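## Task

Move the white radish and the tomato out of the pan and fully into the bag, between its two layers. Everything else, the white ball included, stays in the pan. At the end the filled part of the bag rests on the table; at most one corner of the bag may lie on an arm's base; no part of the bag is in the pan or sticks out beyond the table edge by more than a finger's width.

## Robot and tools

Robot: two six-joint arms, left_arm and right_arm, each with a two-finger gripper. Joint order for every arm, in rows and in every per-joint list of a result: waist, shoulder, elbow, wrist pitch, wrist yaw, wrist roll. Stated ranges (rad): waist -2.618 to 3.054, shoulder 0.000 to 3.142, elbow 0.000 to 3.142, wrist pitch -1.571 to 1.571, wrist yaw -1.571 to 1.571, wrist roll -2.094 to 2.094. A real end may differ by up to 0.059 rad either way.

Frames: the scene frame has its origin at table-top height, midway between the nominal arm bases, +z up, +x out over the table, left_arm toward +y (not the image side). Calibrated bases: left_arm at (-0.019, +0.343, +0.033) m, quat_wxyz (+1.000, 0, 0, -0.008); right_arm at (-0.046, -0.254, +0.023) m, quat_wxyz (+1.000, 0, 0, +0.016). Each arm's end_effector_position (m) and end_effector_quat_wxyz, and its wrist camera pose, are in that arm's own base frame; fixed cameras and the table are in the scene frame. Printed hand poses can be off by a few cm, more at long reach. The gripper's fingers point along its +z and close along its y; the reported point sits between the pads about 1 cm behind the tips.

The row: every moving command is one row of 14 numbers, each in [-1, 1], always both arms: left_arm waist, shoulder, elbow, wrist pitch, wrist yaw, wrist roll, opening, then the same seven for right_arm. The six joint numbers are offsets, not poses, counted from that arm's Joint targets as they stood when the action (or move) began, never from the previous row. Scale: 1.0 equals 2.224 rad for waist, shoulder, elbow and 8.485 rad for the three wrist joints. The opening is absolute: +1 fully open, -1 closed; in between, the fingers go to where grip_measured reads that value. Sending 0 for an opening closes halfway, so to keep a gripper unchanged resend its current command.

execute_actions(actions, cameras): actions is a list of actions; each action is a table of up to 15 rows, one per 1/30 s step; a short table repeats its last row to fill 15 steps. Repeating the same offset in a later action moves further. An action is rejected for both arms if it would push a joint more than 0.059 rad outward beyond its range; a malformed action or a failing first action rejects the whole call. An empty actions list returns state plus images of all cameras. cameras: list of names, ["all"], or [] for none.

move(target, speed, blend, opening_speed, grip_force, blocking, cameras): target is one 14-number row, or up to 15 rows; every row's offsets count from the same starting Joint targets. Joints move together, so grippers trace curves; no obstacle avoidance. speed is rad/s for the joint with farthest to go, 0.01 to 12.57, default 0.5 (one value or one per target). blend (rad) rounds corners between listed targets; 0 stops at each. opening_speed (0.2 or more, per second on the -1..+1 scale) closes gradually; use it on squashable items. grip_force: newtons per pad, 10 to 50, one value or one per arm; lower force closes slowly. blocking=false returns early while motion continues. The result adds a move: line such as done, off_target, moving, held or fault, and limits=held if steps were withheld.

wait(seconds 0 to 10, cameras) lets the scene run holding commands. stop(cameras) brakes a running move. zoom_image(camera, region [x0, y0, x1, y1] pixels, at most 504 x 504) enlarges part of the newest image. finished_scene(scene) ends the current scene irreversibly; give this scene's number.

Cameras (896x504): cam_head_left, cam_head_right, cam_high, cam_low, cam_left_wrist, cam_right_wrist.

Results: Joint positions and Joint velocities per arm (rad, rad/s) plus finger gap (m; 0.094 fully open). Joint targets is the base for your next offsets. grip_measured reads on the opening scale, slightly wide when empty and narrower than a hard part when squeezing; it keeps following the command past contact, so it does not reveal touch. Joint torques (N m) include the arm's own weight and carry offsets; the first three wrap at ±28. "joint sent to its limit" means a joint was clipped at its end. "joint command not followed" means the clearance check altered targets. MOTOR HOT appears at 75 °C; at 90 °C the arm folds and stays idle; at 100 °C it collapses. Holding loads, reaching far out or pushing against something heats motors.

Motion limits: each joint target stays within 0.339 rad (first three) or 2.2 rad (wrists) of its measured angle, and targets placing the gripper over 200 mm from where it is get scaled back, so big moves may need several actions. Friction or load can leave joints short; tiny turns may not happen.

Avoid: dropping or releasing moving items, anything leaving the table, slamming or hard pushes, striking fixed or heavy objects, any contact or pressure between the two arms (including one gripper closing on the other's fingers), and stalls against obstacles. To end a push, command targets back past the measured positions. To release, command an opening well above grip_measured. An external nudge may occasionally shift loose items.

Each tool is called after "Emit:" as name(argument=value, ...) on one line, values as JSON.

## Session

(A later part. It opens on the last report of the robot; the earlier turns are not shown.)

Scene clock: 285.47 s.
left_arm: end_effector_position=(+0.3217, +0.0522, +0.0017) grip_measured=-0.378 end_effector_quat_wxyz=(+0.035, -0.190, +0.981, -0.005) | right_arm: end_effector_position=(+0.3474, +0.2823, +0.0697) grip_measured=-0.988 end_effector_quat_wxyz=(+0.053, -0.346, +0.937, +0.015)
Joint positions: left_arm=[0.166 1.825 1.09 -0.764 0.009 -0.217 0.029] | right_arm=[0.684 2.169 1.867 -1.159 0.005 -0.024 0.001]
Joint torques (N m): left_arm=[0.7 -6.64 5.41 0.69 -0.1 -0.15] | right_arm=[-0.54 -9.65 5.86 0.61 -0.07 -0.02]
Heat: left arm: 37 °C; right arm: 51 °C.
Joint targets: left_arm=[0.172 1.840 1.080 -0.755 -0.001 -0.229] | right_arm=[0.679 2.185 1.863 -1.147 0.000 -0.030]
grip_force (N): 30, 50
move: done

Emit:
move(target=[0,-0.0863,0.2761,-0.0932,0,0,-0.4,0,0,0,0,0,0,-1], speed=0.5, cameras=["all"])

Emit:
zoom_image(camera="cam_head_left", region=[180, 200, 480, 370])

Emit:
zoom_image(camera="cam_low", region=[400, 200, 540, 340])

Emit:
zoom_image(camera="cam_high", region=[280, 120, 500, 300])

Scene clock: 288.20 s.
left_arm: end_effector_position=(+0.2974, +0.0482, +0.1922) grip_measured=-0.387 end_effector_quat_wxyz=(+0.026, -0.190, +0.981, -0.005) | right_arm: end_effector_position=(+0.3474, +0.2823, +0.0697) grip_measured=-0.988 end_effector_quat_wxyz=(+0.053, -0.346, +0.937, +0.015)
Joint positions: left_arm=[0.166 1.663 1.677 -1.533 0.009 -0.217 0.029] | right_arm=[0.684 2.169 1.867 -1.159 0.005 -0.024 0.001]
Joint torques (N m): left_arm=[0.73 -7.95 8.49 0.43 -0.1 -0.15] | right_arm=[-0.55 -9.63 5.86 0.61 -0.07 -0.03]
Heat: left arm: 38 °C; right arm: 51 °C.
Joint targets: left_arm=[0.172 1.648 1.694 -1.546 -0.001 -0.229] | right_arm=[0.679 2.185 1.863 -1.147 0.000 -0.030]
grip_force (N): 30, 50
move: done

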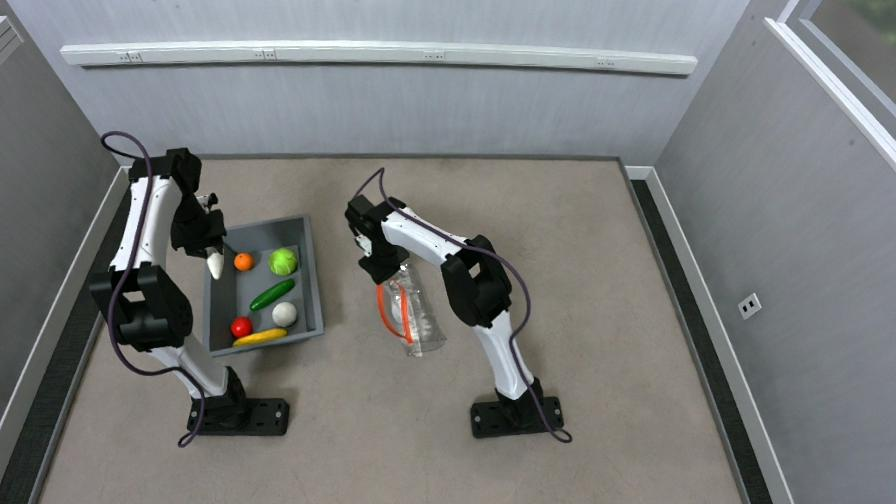

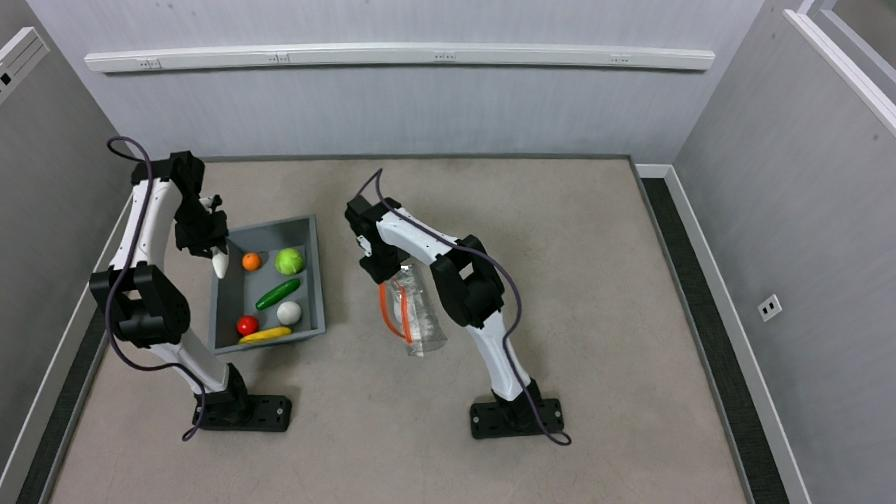

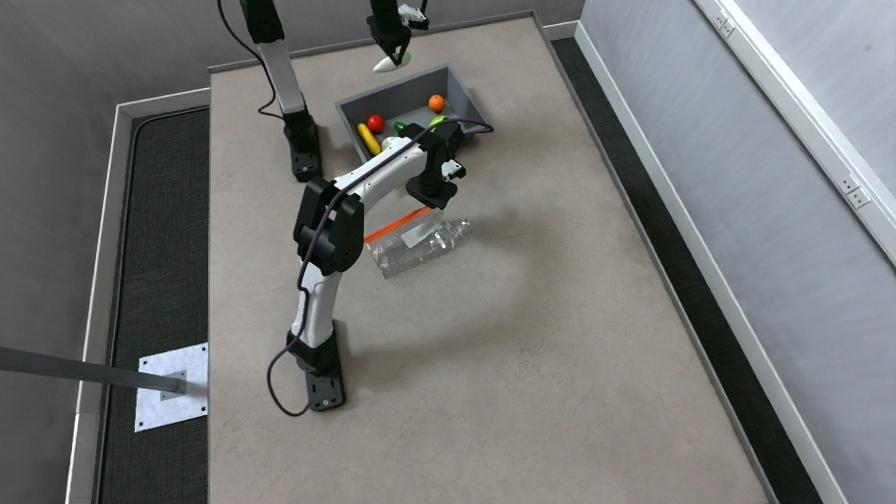

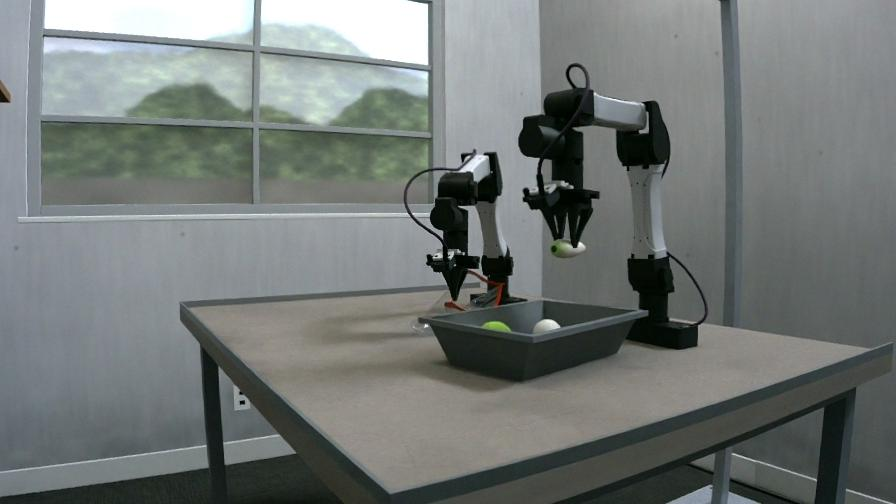

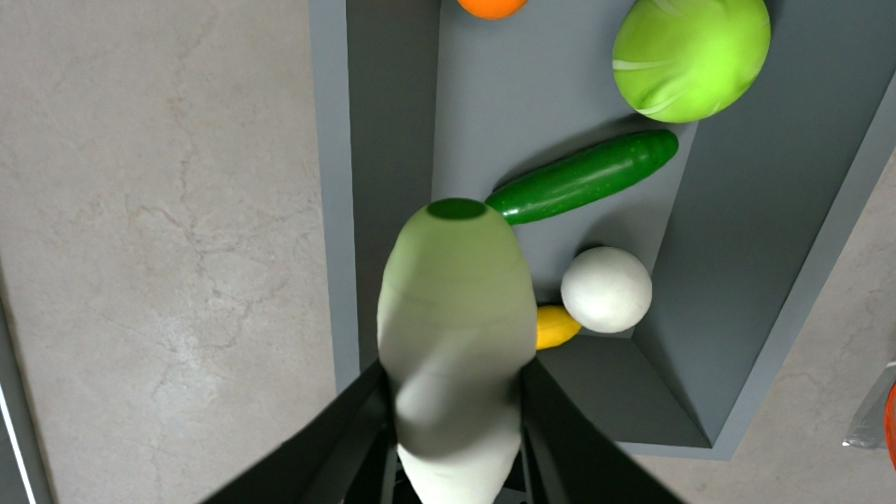

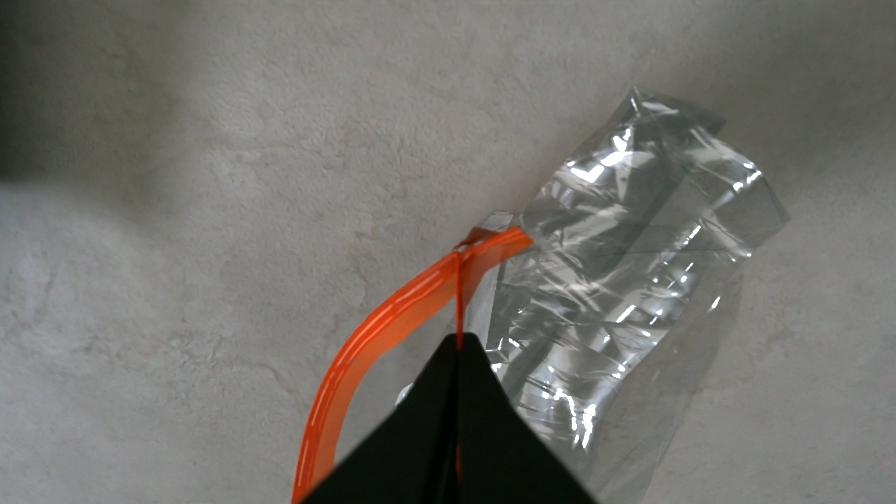

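Scaled by 1.680 from the camera's 896x504 image, which has a finer 1280x720 frame.

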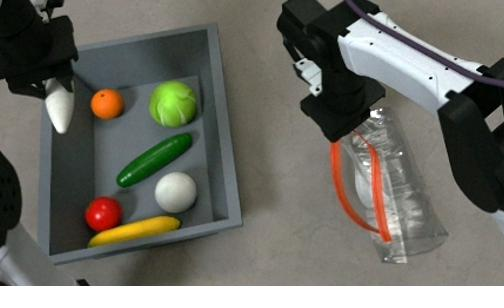

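Scaled by 3.600 from the camera's 896x504 image, which has a finer 1280x720 frame.

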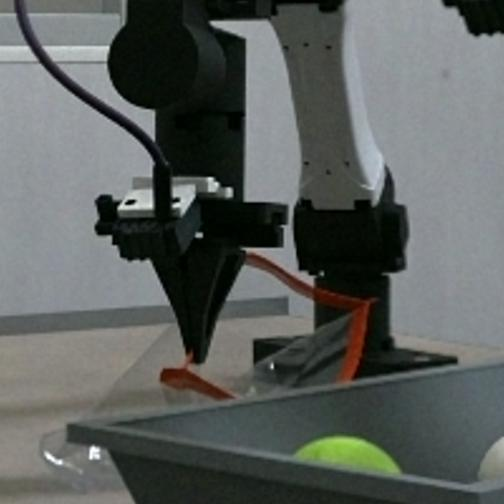

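Scaled by 2.291 from the camera's 896x504 image, which has a finer 1280x720 frame.

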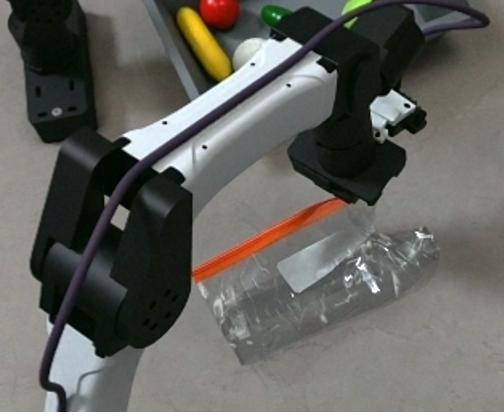

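Emit:
move(target=[-0.5216,-0.3676,-0.6171,0.1774,0,0.212,-0.4,0,0,0,0,0,0,-1], speed=0.7, cameras=["all"])

Emit:
zoom_image(camera="cam_head_left", region=[250, 200, 480, 370])

Emit:
zoom_image(camera="cam_low", region=[400, 180, 560, 340])

Scene clock: 294.10 s.
left_arm: end_effector_position=(+0.1644, -0.2482, +0.1125) grip_measured=-0.387 end_effector_quat_wxyz=(+0.467, +0.835, +0.258, +0.135) | right_arm: end_effector_position=(+0.3474, +0.2823, +0.0697) grip_measured=-0.988 end_effector_quat_wxyz=(+0.053, -0.346, +0.937, +0.015)
Joint positions: left_arm=[-0.981 0.84 0.332 -0.048 0.007 1.557 0.029] | right_arm=[0.684 2.169 1.867 -1.159 0.005 -0.024 0.001]
Joint torques (N m): left_arm=[-0.28 -1.91 7.31 2.28 -0.03 0.03] | right_arm=[-0.55 -9.65 5.87 0.61 -0.08 -0.02]
Heat: left arm: 38 °C; right arm: 51 °C.
Joint targets: left_arm=[-0.988 0.830 0.321 -0.040 -0.001 1.569] | right_arm=[0.679 2.185 1.863 -1.147 0.000 -0.030]
grip_force (N): 30, 50
move: done

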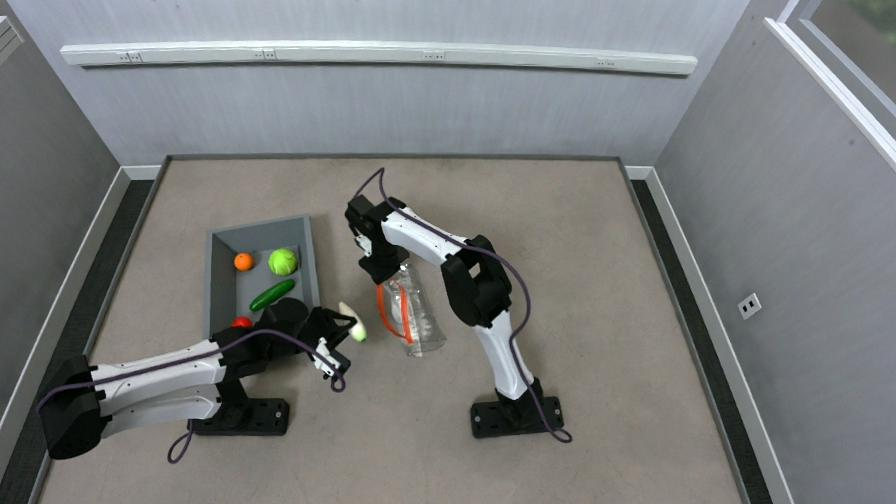

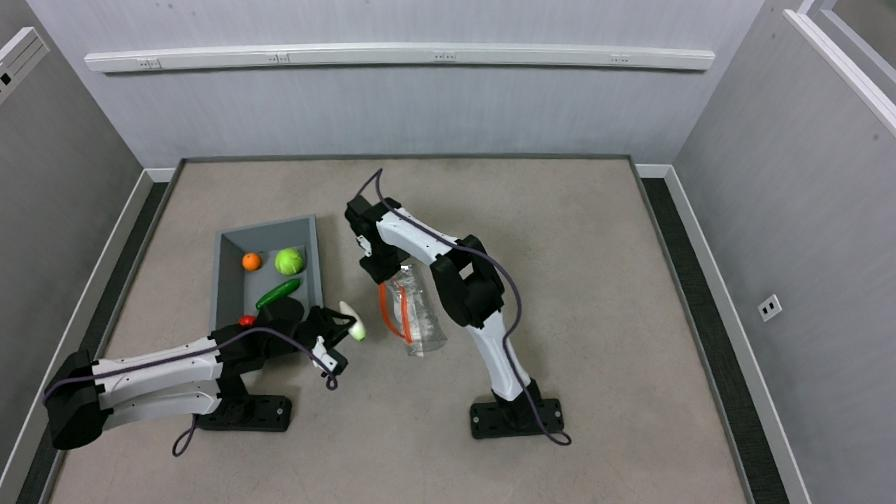

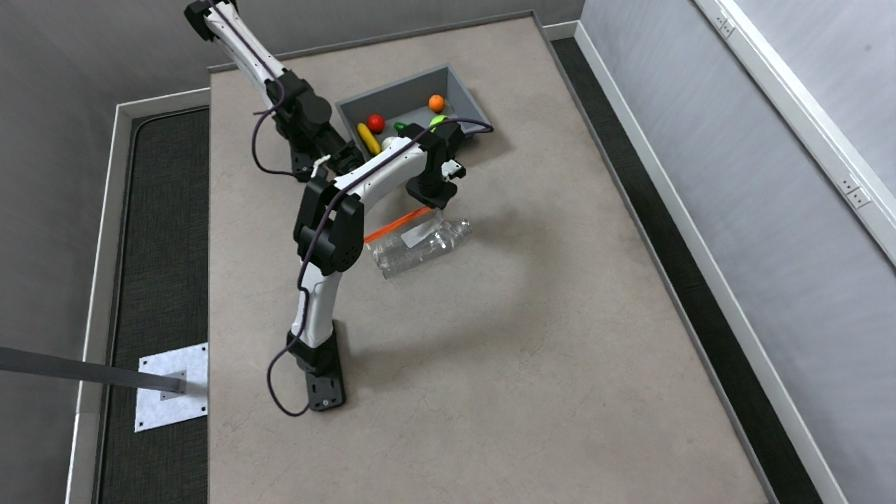

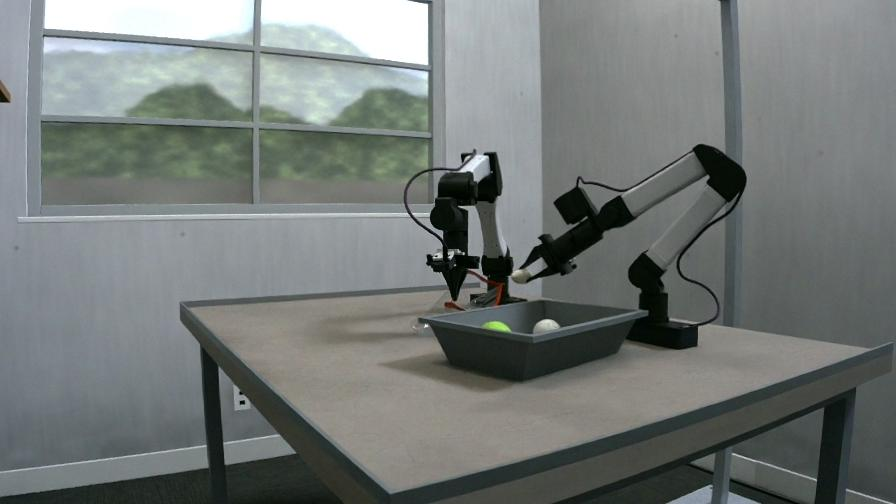

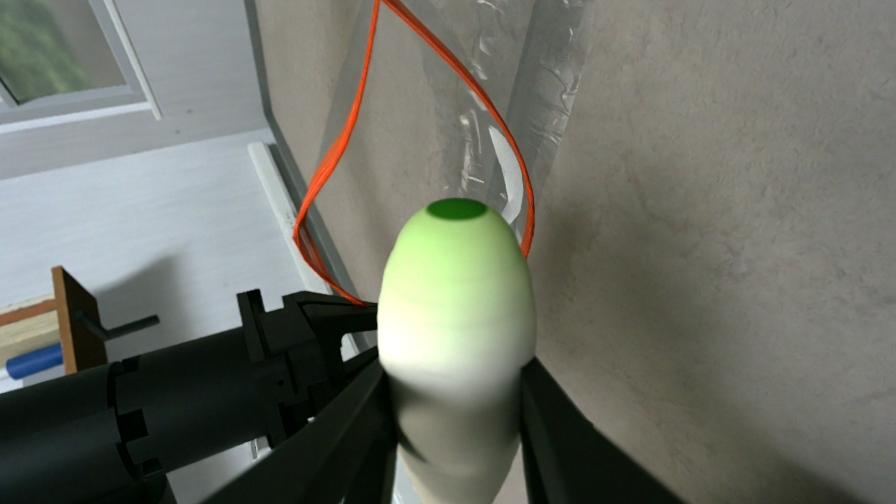

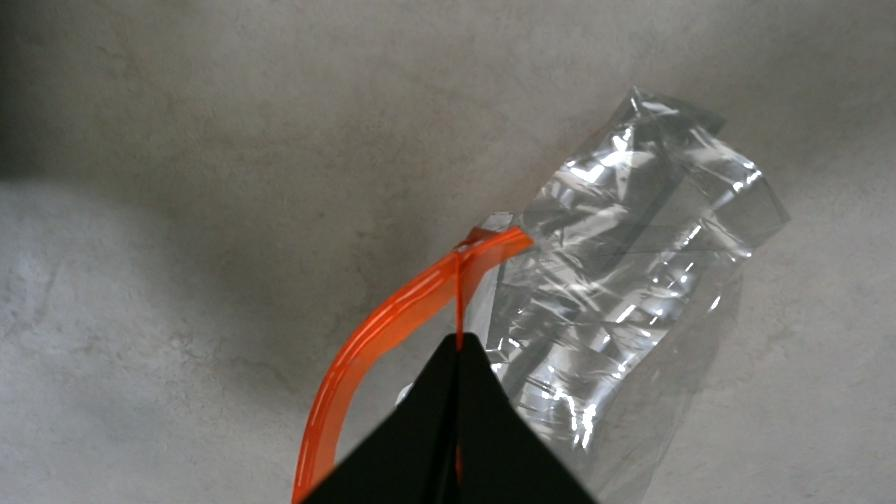

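Scaled by 2.191 from the camera's 896x504 image, which has a finer 1280x720 frame.

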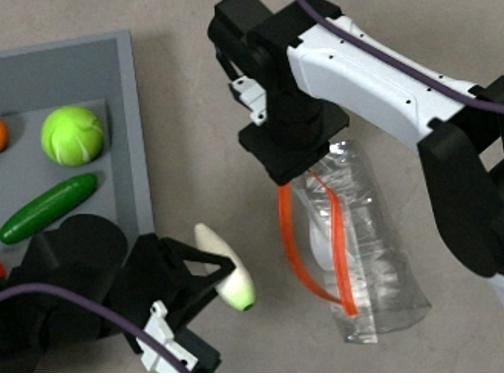

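Scaled by 3.150 from the camera's 896x504 image, which has a finer 1280x720 frame.

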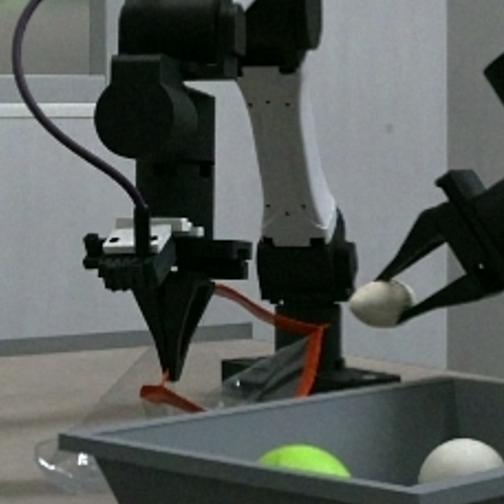

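Emit:
move(target=[0.0162,-0.0127,0.0337,-0.0123,0,0,-0.4,0,0,0,0,0,0,-1], speed=0.4, cameras=["cam_left_wrist"])

Scene clock: 296.87 s.
left_arm: end_effector_position=(+0.1685, -0.2419, +0.1229) grip_measured=-0.387 end_effector_quat_wxyz=(+0.461, +0.834, +0.268, +0.139) | right_arm: end_effector_position=(+0.3474, +0.2823, +0.0697) grip_measured=-0.988 end_effector_quat_wxyz=(+0.053, -0.346, +0.937, +0.015)
Joint positions: left_arm=[-0.958 0.81 0.374 -0.13 0.007 1.557 0.029] | right_arm=[0.684 2.169 1.867 -1.159 0.005 -0.024 0.001]
Joint torques (N m): left_arm=[0.7 -1.65 10.59 2.03 -0.04 0.02] | right_arm=[-0.53 -9.66 5.86 0.6 -0.07 -0.03]
Heat: left arm: 38 °C; right arm: 51 °C.
Joint targets: left_arm=[-0.952 0.802 0.396 -0.145 -0.001 1.569] | right_arm=[0.679 2.185 1.863 -1.147 0.000 -0.030]
grip_force (N): 30, 50
move: done
Images, in order (width x height): cam_left_wrist 896x504.

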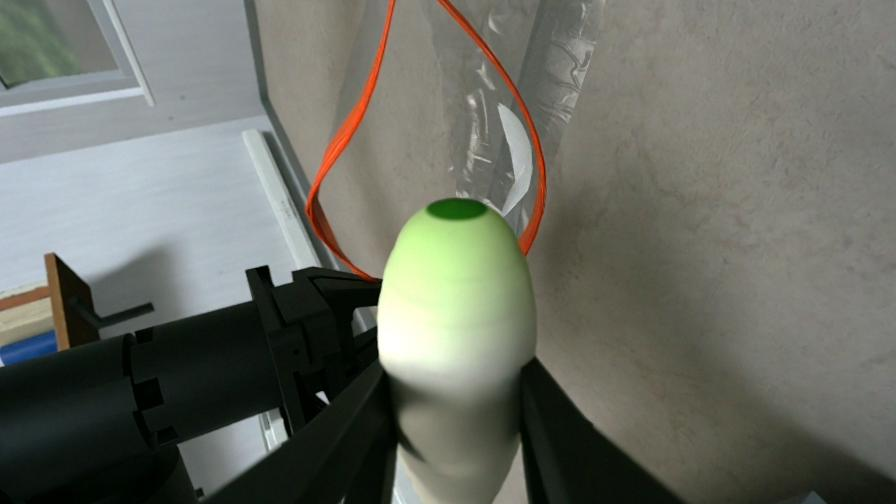

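Emit:
move(target=[0,0.3049,0.0468,0.0701,0,0,-0.4,0,0,0,0,0,0,-1], speed=0.35, cameras=["cam_left_wrist","cam_right_wrist","cam_low","cam_head_left"])

Emit:
zoom_image(camera="cam_head_left", region=[250, 200, 480, 370])

Emit:
zoom_image(camera="cam_low", region=[400, 180, 560, 340])

Scene clock: 300.17 s.
left_arm: end_effector_position=(+0.2227, -0.3191, +0.0745) grip_measured=-0.387 end_effector_quat_wxyz=(+0.468, +0.831, +0.267, +0.141) | right_arm: end_effector_position=(+0.3474, +0.2823, +0.0697) grip_measured=-0.988 end_effector_quat_wxyz=(+0.053, -0.346, +0.937, +0.015)
Joint positions: left_arm=[-0.958 1.47 0.478 0.442 0.007 1.557 0.029] | right_arm=[0.684 2.169 1.867 -1.159 0.005 -0.024 0.001]
Joint torques (N m): left_arm=[0.7 -4.22 8.98 2.31 -0.04 0.01] | right_arm=[-0.54 -9.63 5.86 0.61 -0.08 -0.02]
Heat: left arm: 38 °C; right arm: 51 °C.
Joint targets: left_arm=[-0.952 1.480 0.500 0.450 -0.001 1.569] | right_arm=[0.679 2.185 1.863 -1.147 0.000 -0.030]
grip_force (N): 30, 50
move: done
Images, in order (width x height): cam_head_left 896x504, cam_low 896x504, cam_left_wrist 896x504, cam_right_wrist 896x504.

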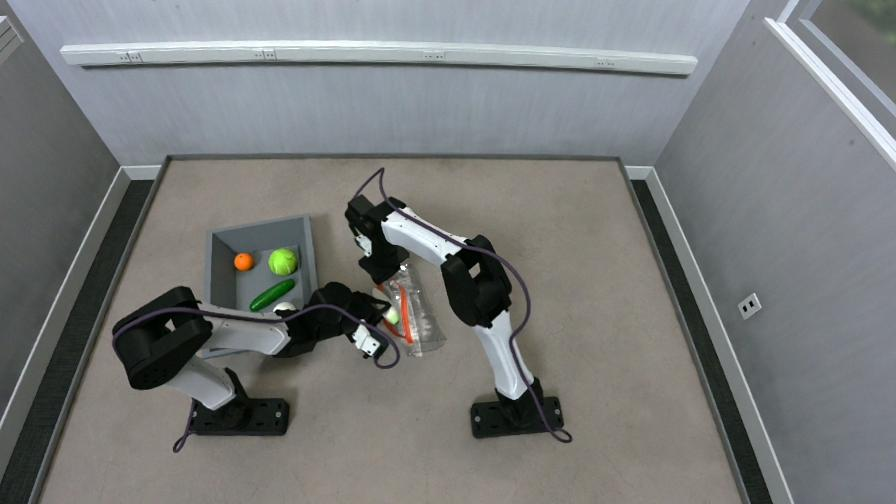

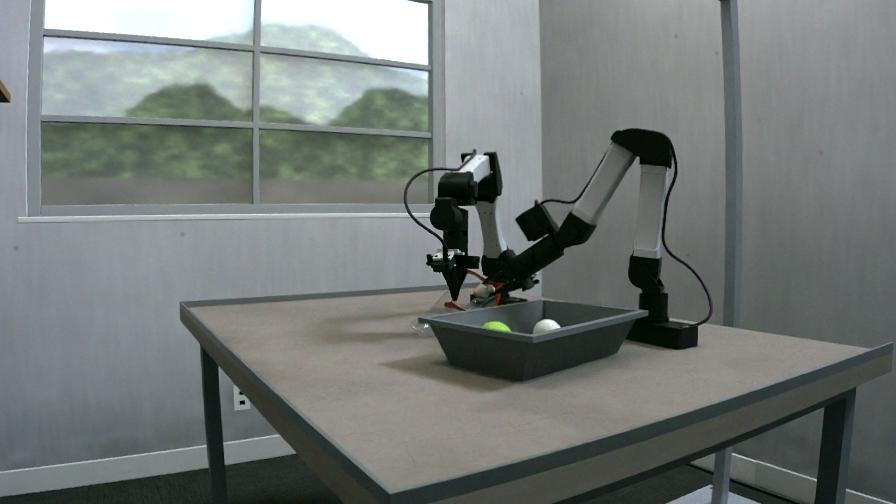

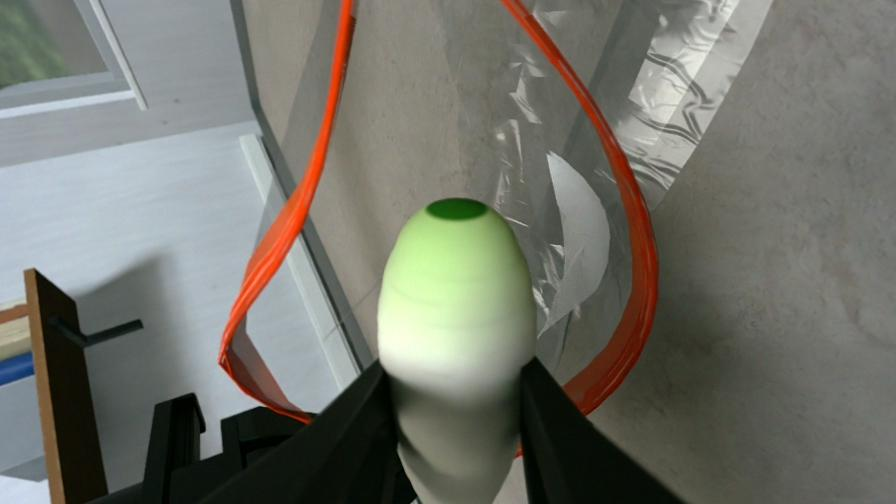

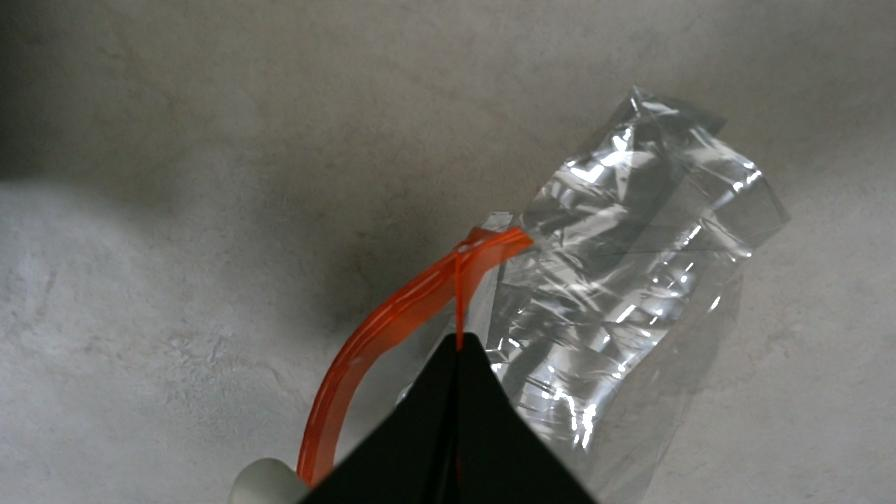

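Scaled by 2.191 from the camera's 896x504 image, which has a finer 1280x720 frame.

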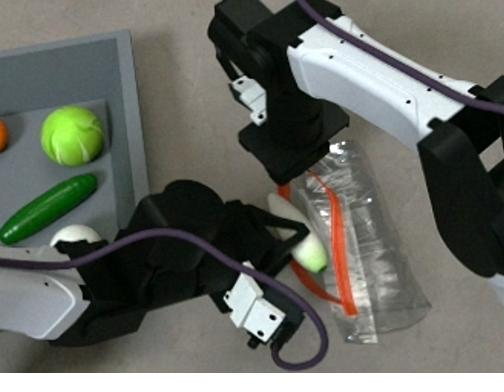

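Scaled by 3.150 from the camera's 896x504 image, which has a finer 1280x720 frame.

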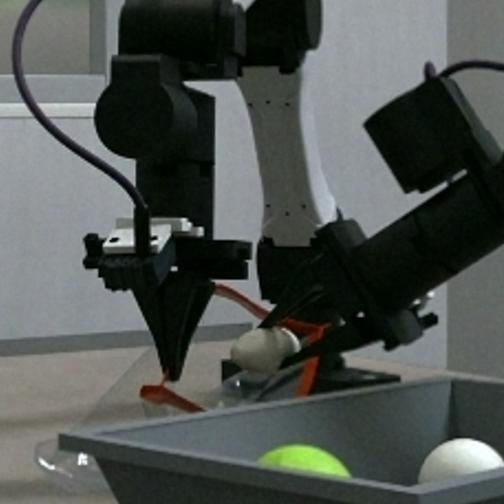

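Emit:
move(target=[0,0.1915,0.089,0.0259,0,0,-0.4,0,0,0,0,0,0,-1], speed=0.25, cameras=["cam_left_wrist","cam_right_wrist","cam_low","cam_head_left"])

Emit:
zoom_image(camera="cam_head_left", region=[250, 200, 480, 370])

Emit:
zoom_image(camera="cam_low", region=[400, 180, 560, 340])

Scene clock: 303.10 s.
left_arm: end_effector_position=(+0.2616, -0.3744, +0.0263) grip_measured=-0.387 end_effector_quat_wxyz=(+0.468, +0.831, +0.267, +0.141) | right_arm: end_effector_position=(+0.3474, +0.2823, +0.0697) grip_measured=-0.988 end_effector_quat_wxyz=(+0.053, -0.346, +0.937, +0.015)
Joint positions: left_arm=[-0.958 1.891 0.679 0.662 0.007 1.557 0.029] | right_arm=[0.684 2.169 1.867 -1.159 0.005 -0.024 0.001]
Joint torques (N m): left_arm=[0.72 -6.64 7.61 2.29 -0.04 0.02] | right_arm=[-0.53 -9.63 5.85 0.61 -0.08 -0.02]
Heat: left arm: 38 °C; right arm: 51 °C.
Joint targets: left_arm=[-0.952 1.906 0.699 0.670 -0.001 1.569] | right_arm=[0.679 2.185 1.863 -1.147 0.000 -0.030]
grip_force (N): 30, 50
move: done
Images, in order (width x height): cam_head_left 896x504, cam_low 896x504, cam_left_wrist 896x504, cam_right_wrist 896x504.

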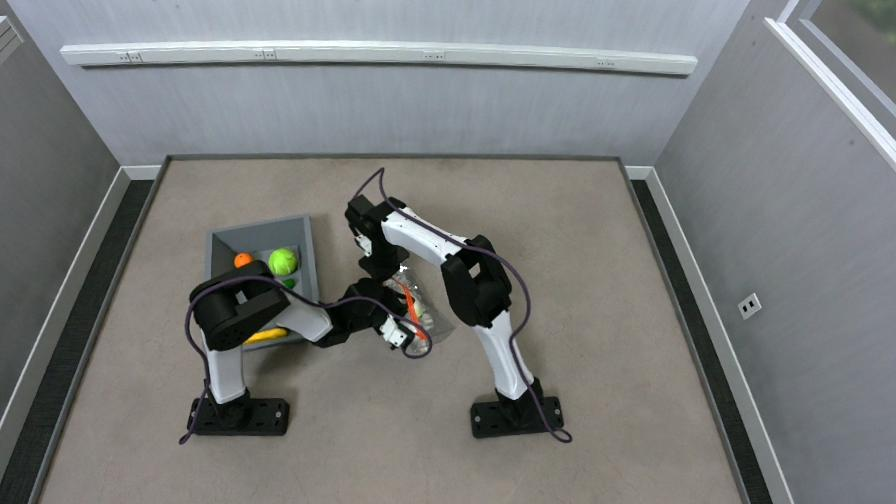

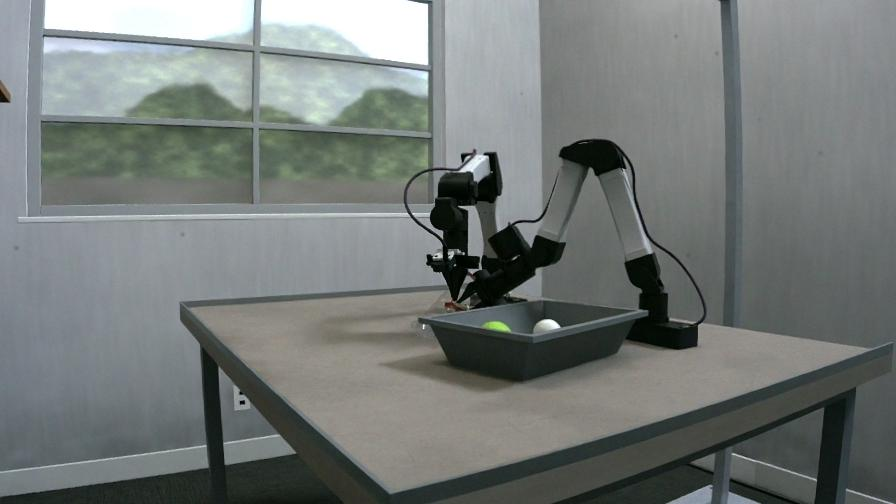

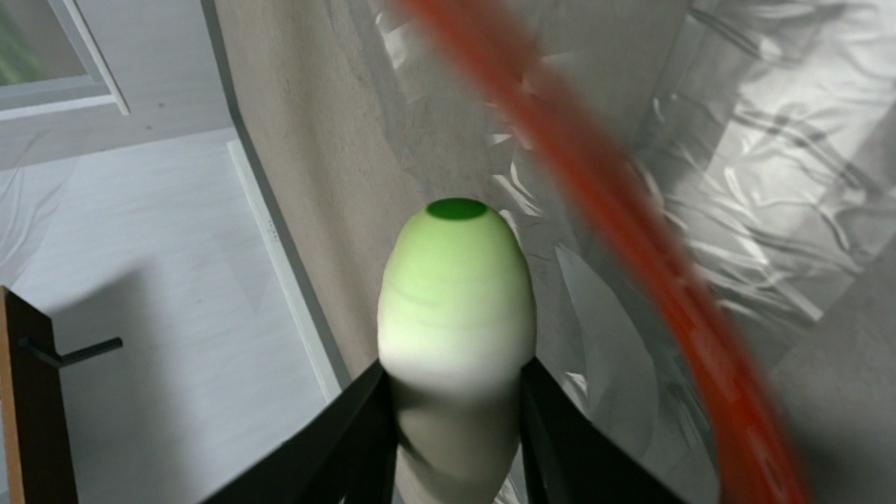

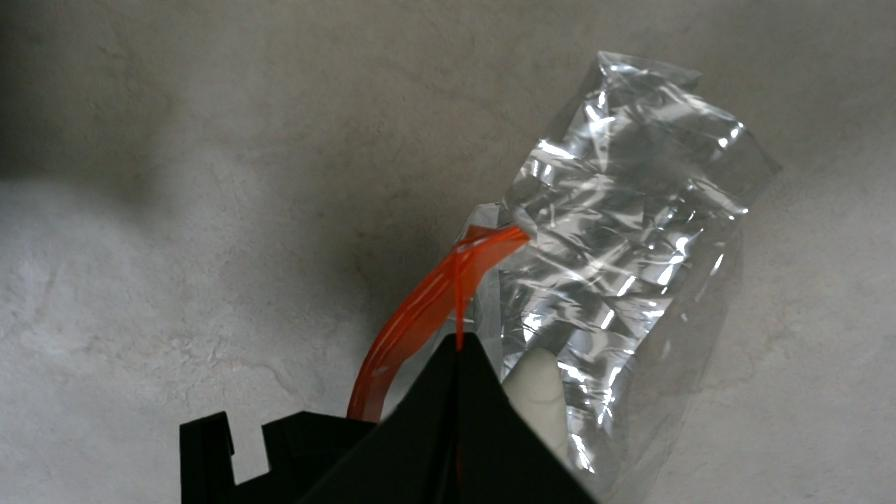

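Scaled by 2.191 from the camera's 896x504 image, which has a finer 1280x720 frame.

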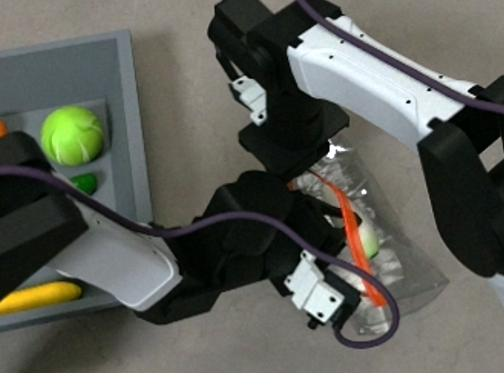

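Scaled by 3.150 from the camera's 896x504 image, which has a finer 1280x720 frame.

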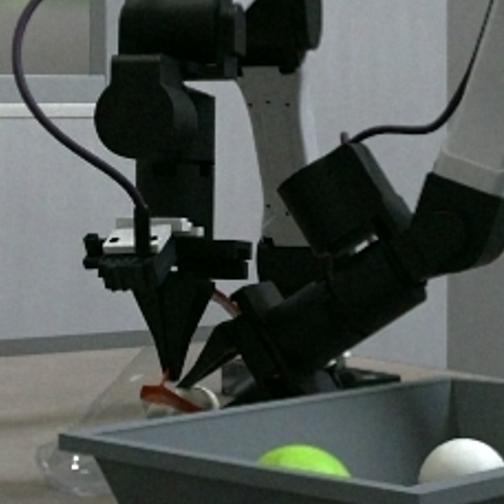

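Emit:
move(target=[0,0.0746,0.0674,0.0015,0,0,-0.4,0,0,0,0,0,0,-1], speed=0.2, cameras=["cam_left_wrist","cam_right_wrist","cam_low","cam_head_left","cam_high"])

Emit:
zoom_image(camera="cam_head_left", region=[350, 230, 480, 370])

Emit:
zoom_image(camera="cam_high", region=[280, 120, 500, 300])

Scene clock: 304.93 s.
left_arm: end_effector_position=(+0.2829, -0.4048, +0.0078) grip_measured=-0.387 end_effector_quat_wxyz=(+0.468, +0.831, +0.267, +0.141) | right_arm: end_effector_position=(+0.3474, +0.2823, +0.0697) grip_measured=-0.988 end_effector_quat_wxyz=(+0.053, -0.346, +0.937, +0.015)
Joint positions: left_arm=[-0.958 2.054 0.83 0.675 0.007 1.557 0.029] | right_arm=[0.684 2.169 1.867 -1.159 0.005 -0.024 0.001]
Joint torques (N m): left_arm=[0.72 -7.76 7.47 2.27 -0.04 0] | right_arm=[-0.54 -9.65 5.86 0.61 -0.07 -0.02]
Heat: left arm: 38 °C; right arm: 51 °C.
Joint targets: left_arm=[-0.952 2.073 0.848 0.682 -0.001 1.569] | right_arm=[0.679 2.185 1.863 -1.147 0.000 -0.030]
grip_force (N): 30, 50
move: done
Images, in order (width x height): cam_head_left 896x504, cam_high 896x504, cam_low 896x504, cam_left_wrist 896x504, cam_right_wrist 896x504.

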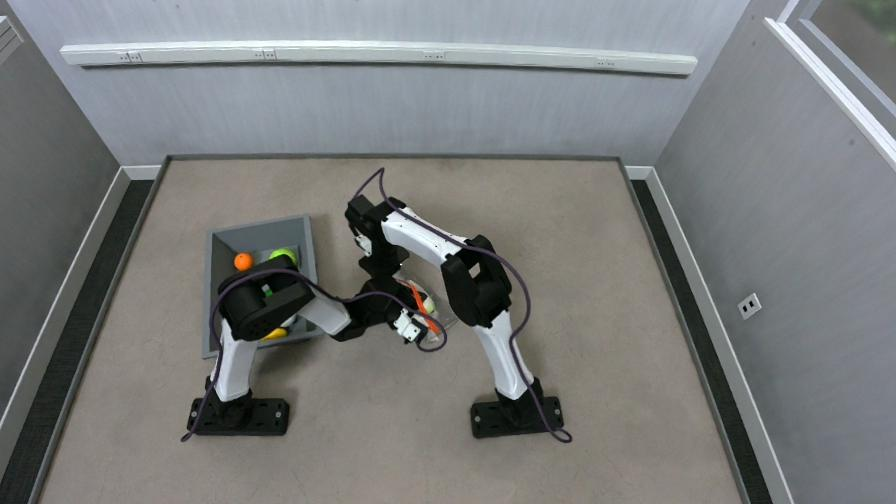

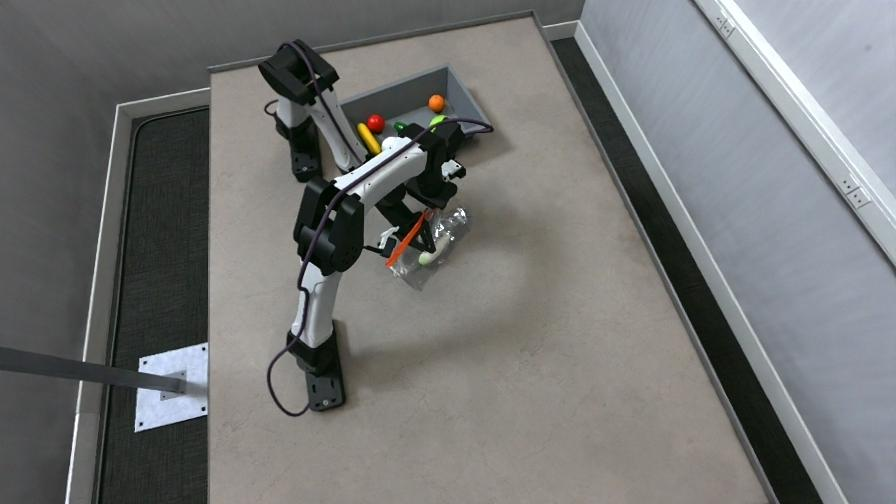

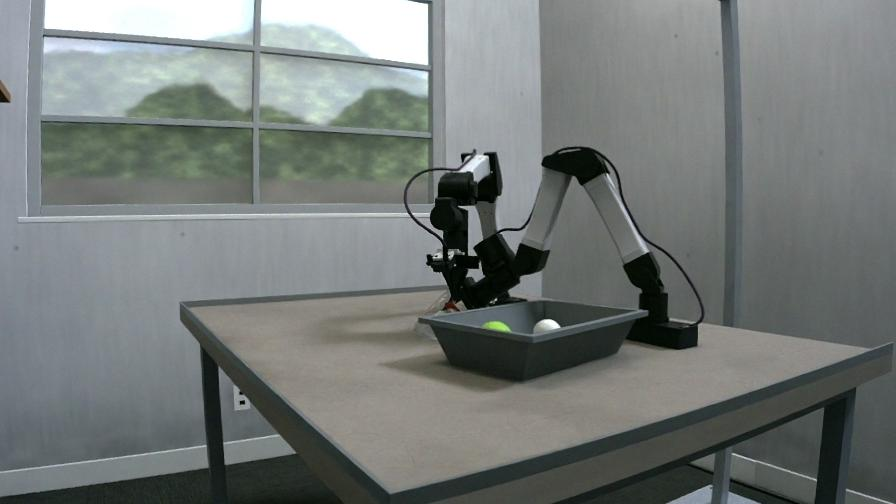

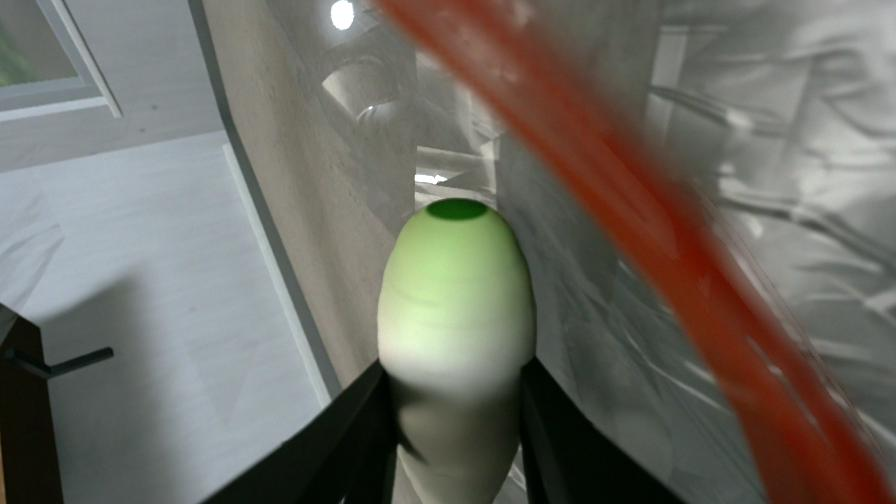

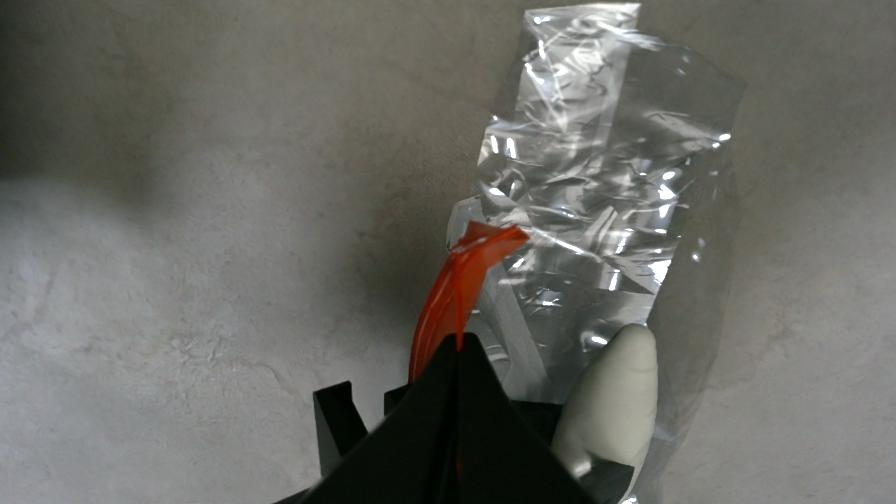

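Scaled by 3.600 from the camera's 896x504 image, which has a finer 1280x720 frame.

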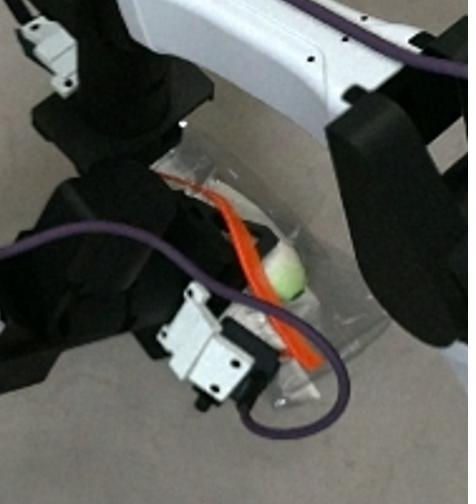

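Scaled by 2.291 from the camera's 896x504 image, which has a finer 1280x720 frame.

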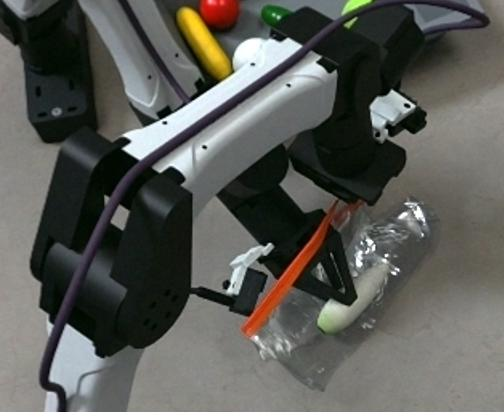

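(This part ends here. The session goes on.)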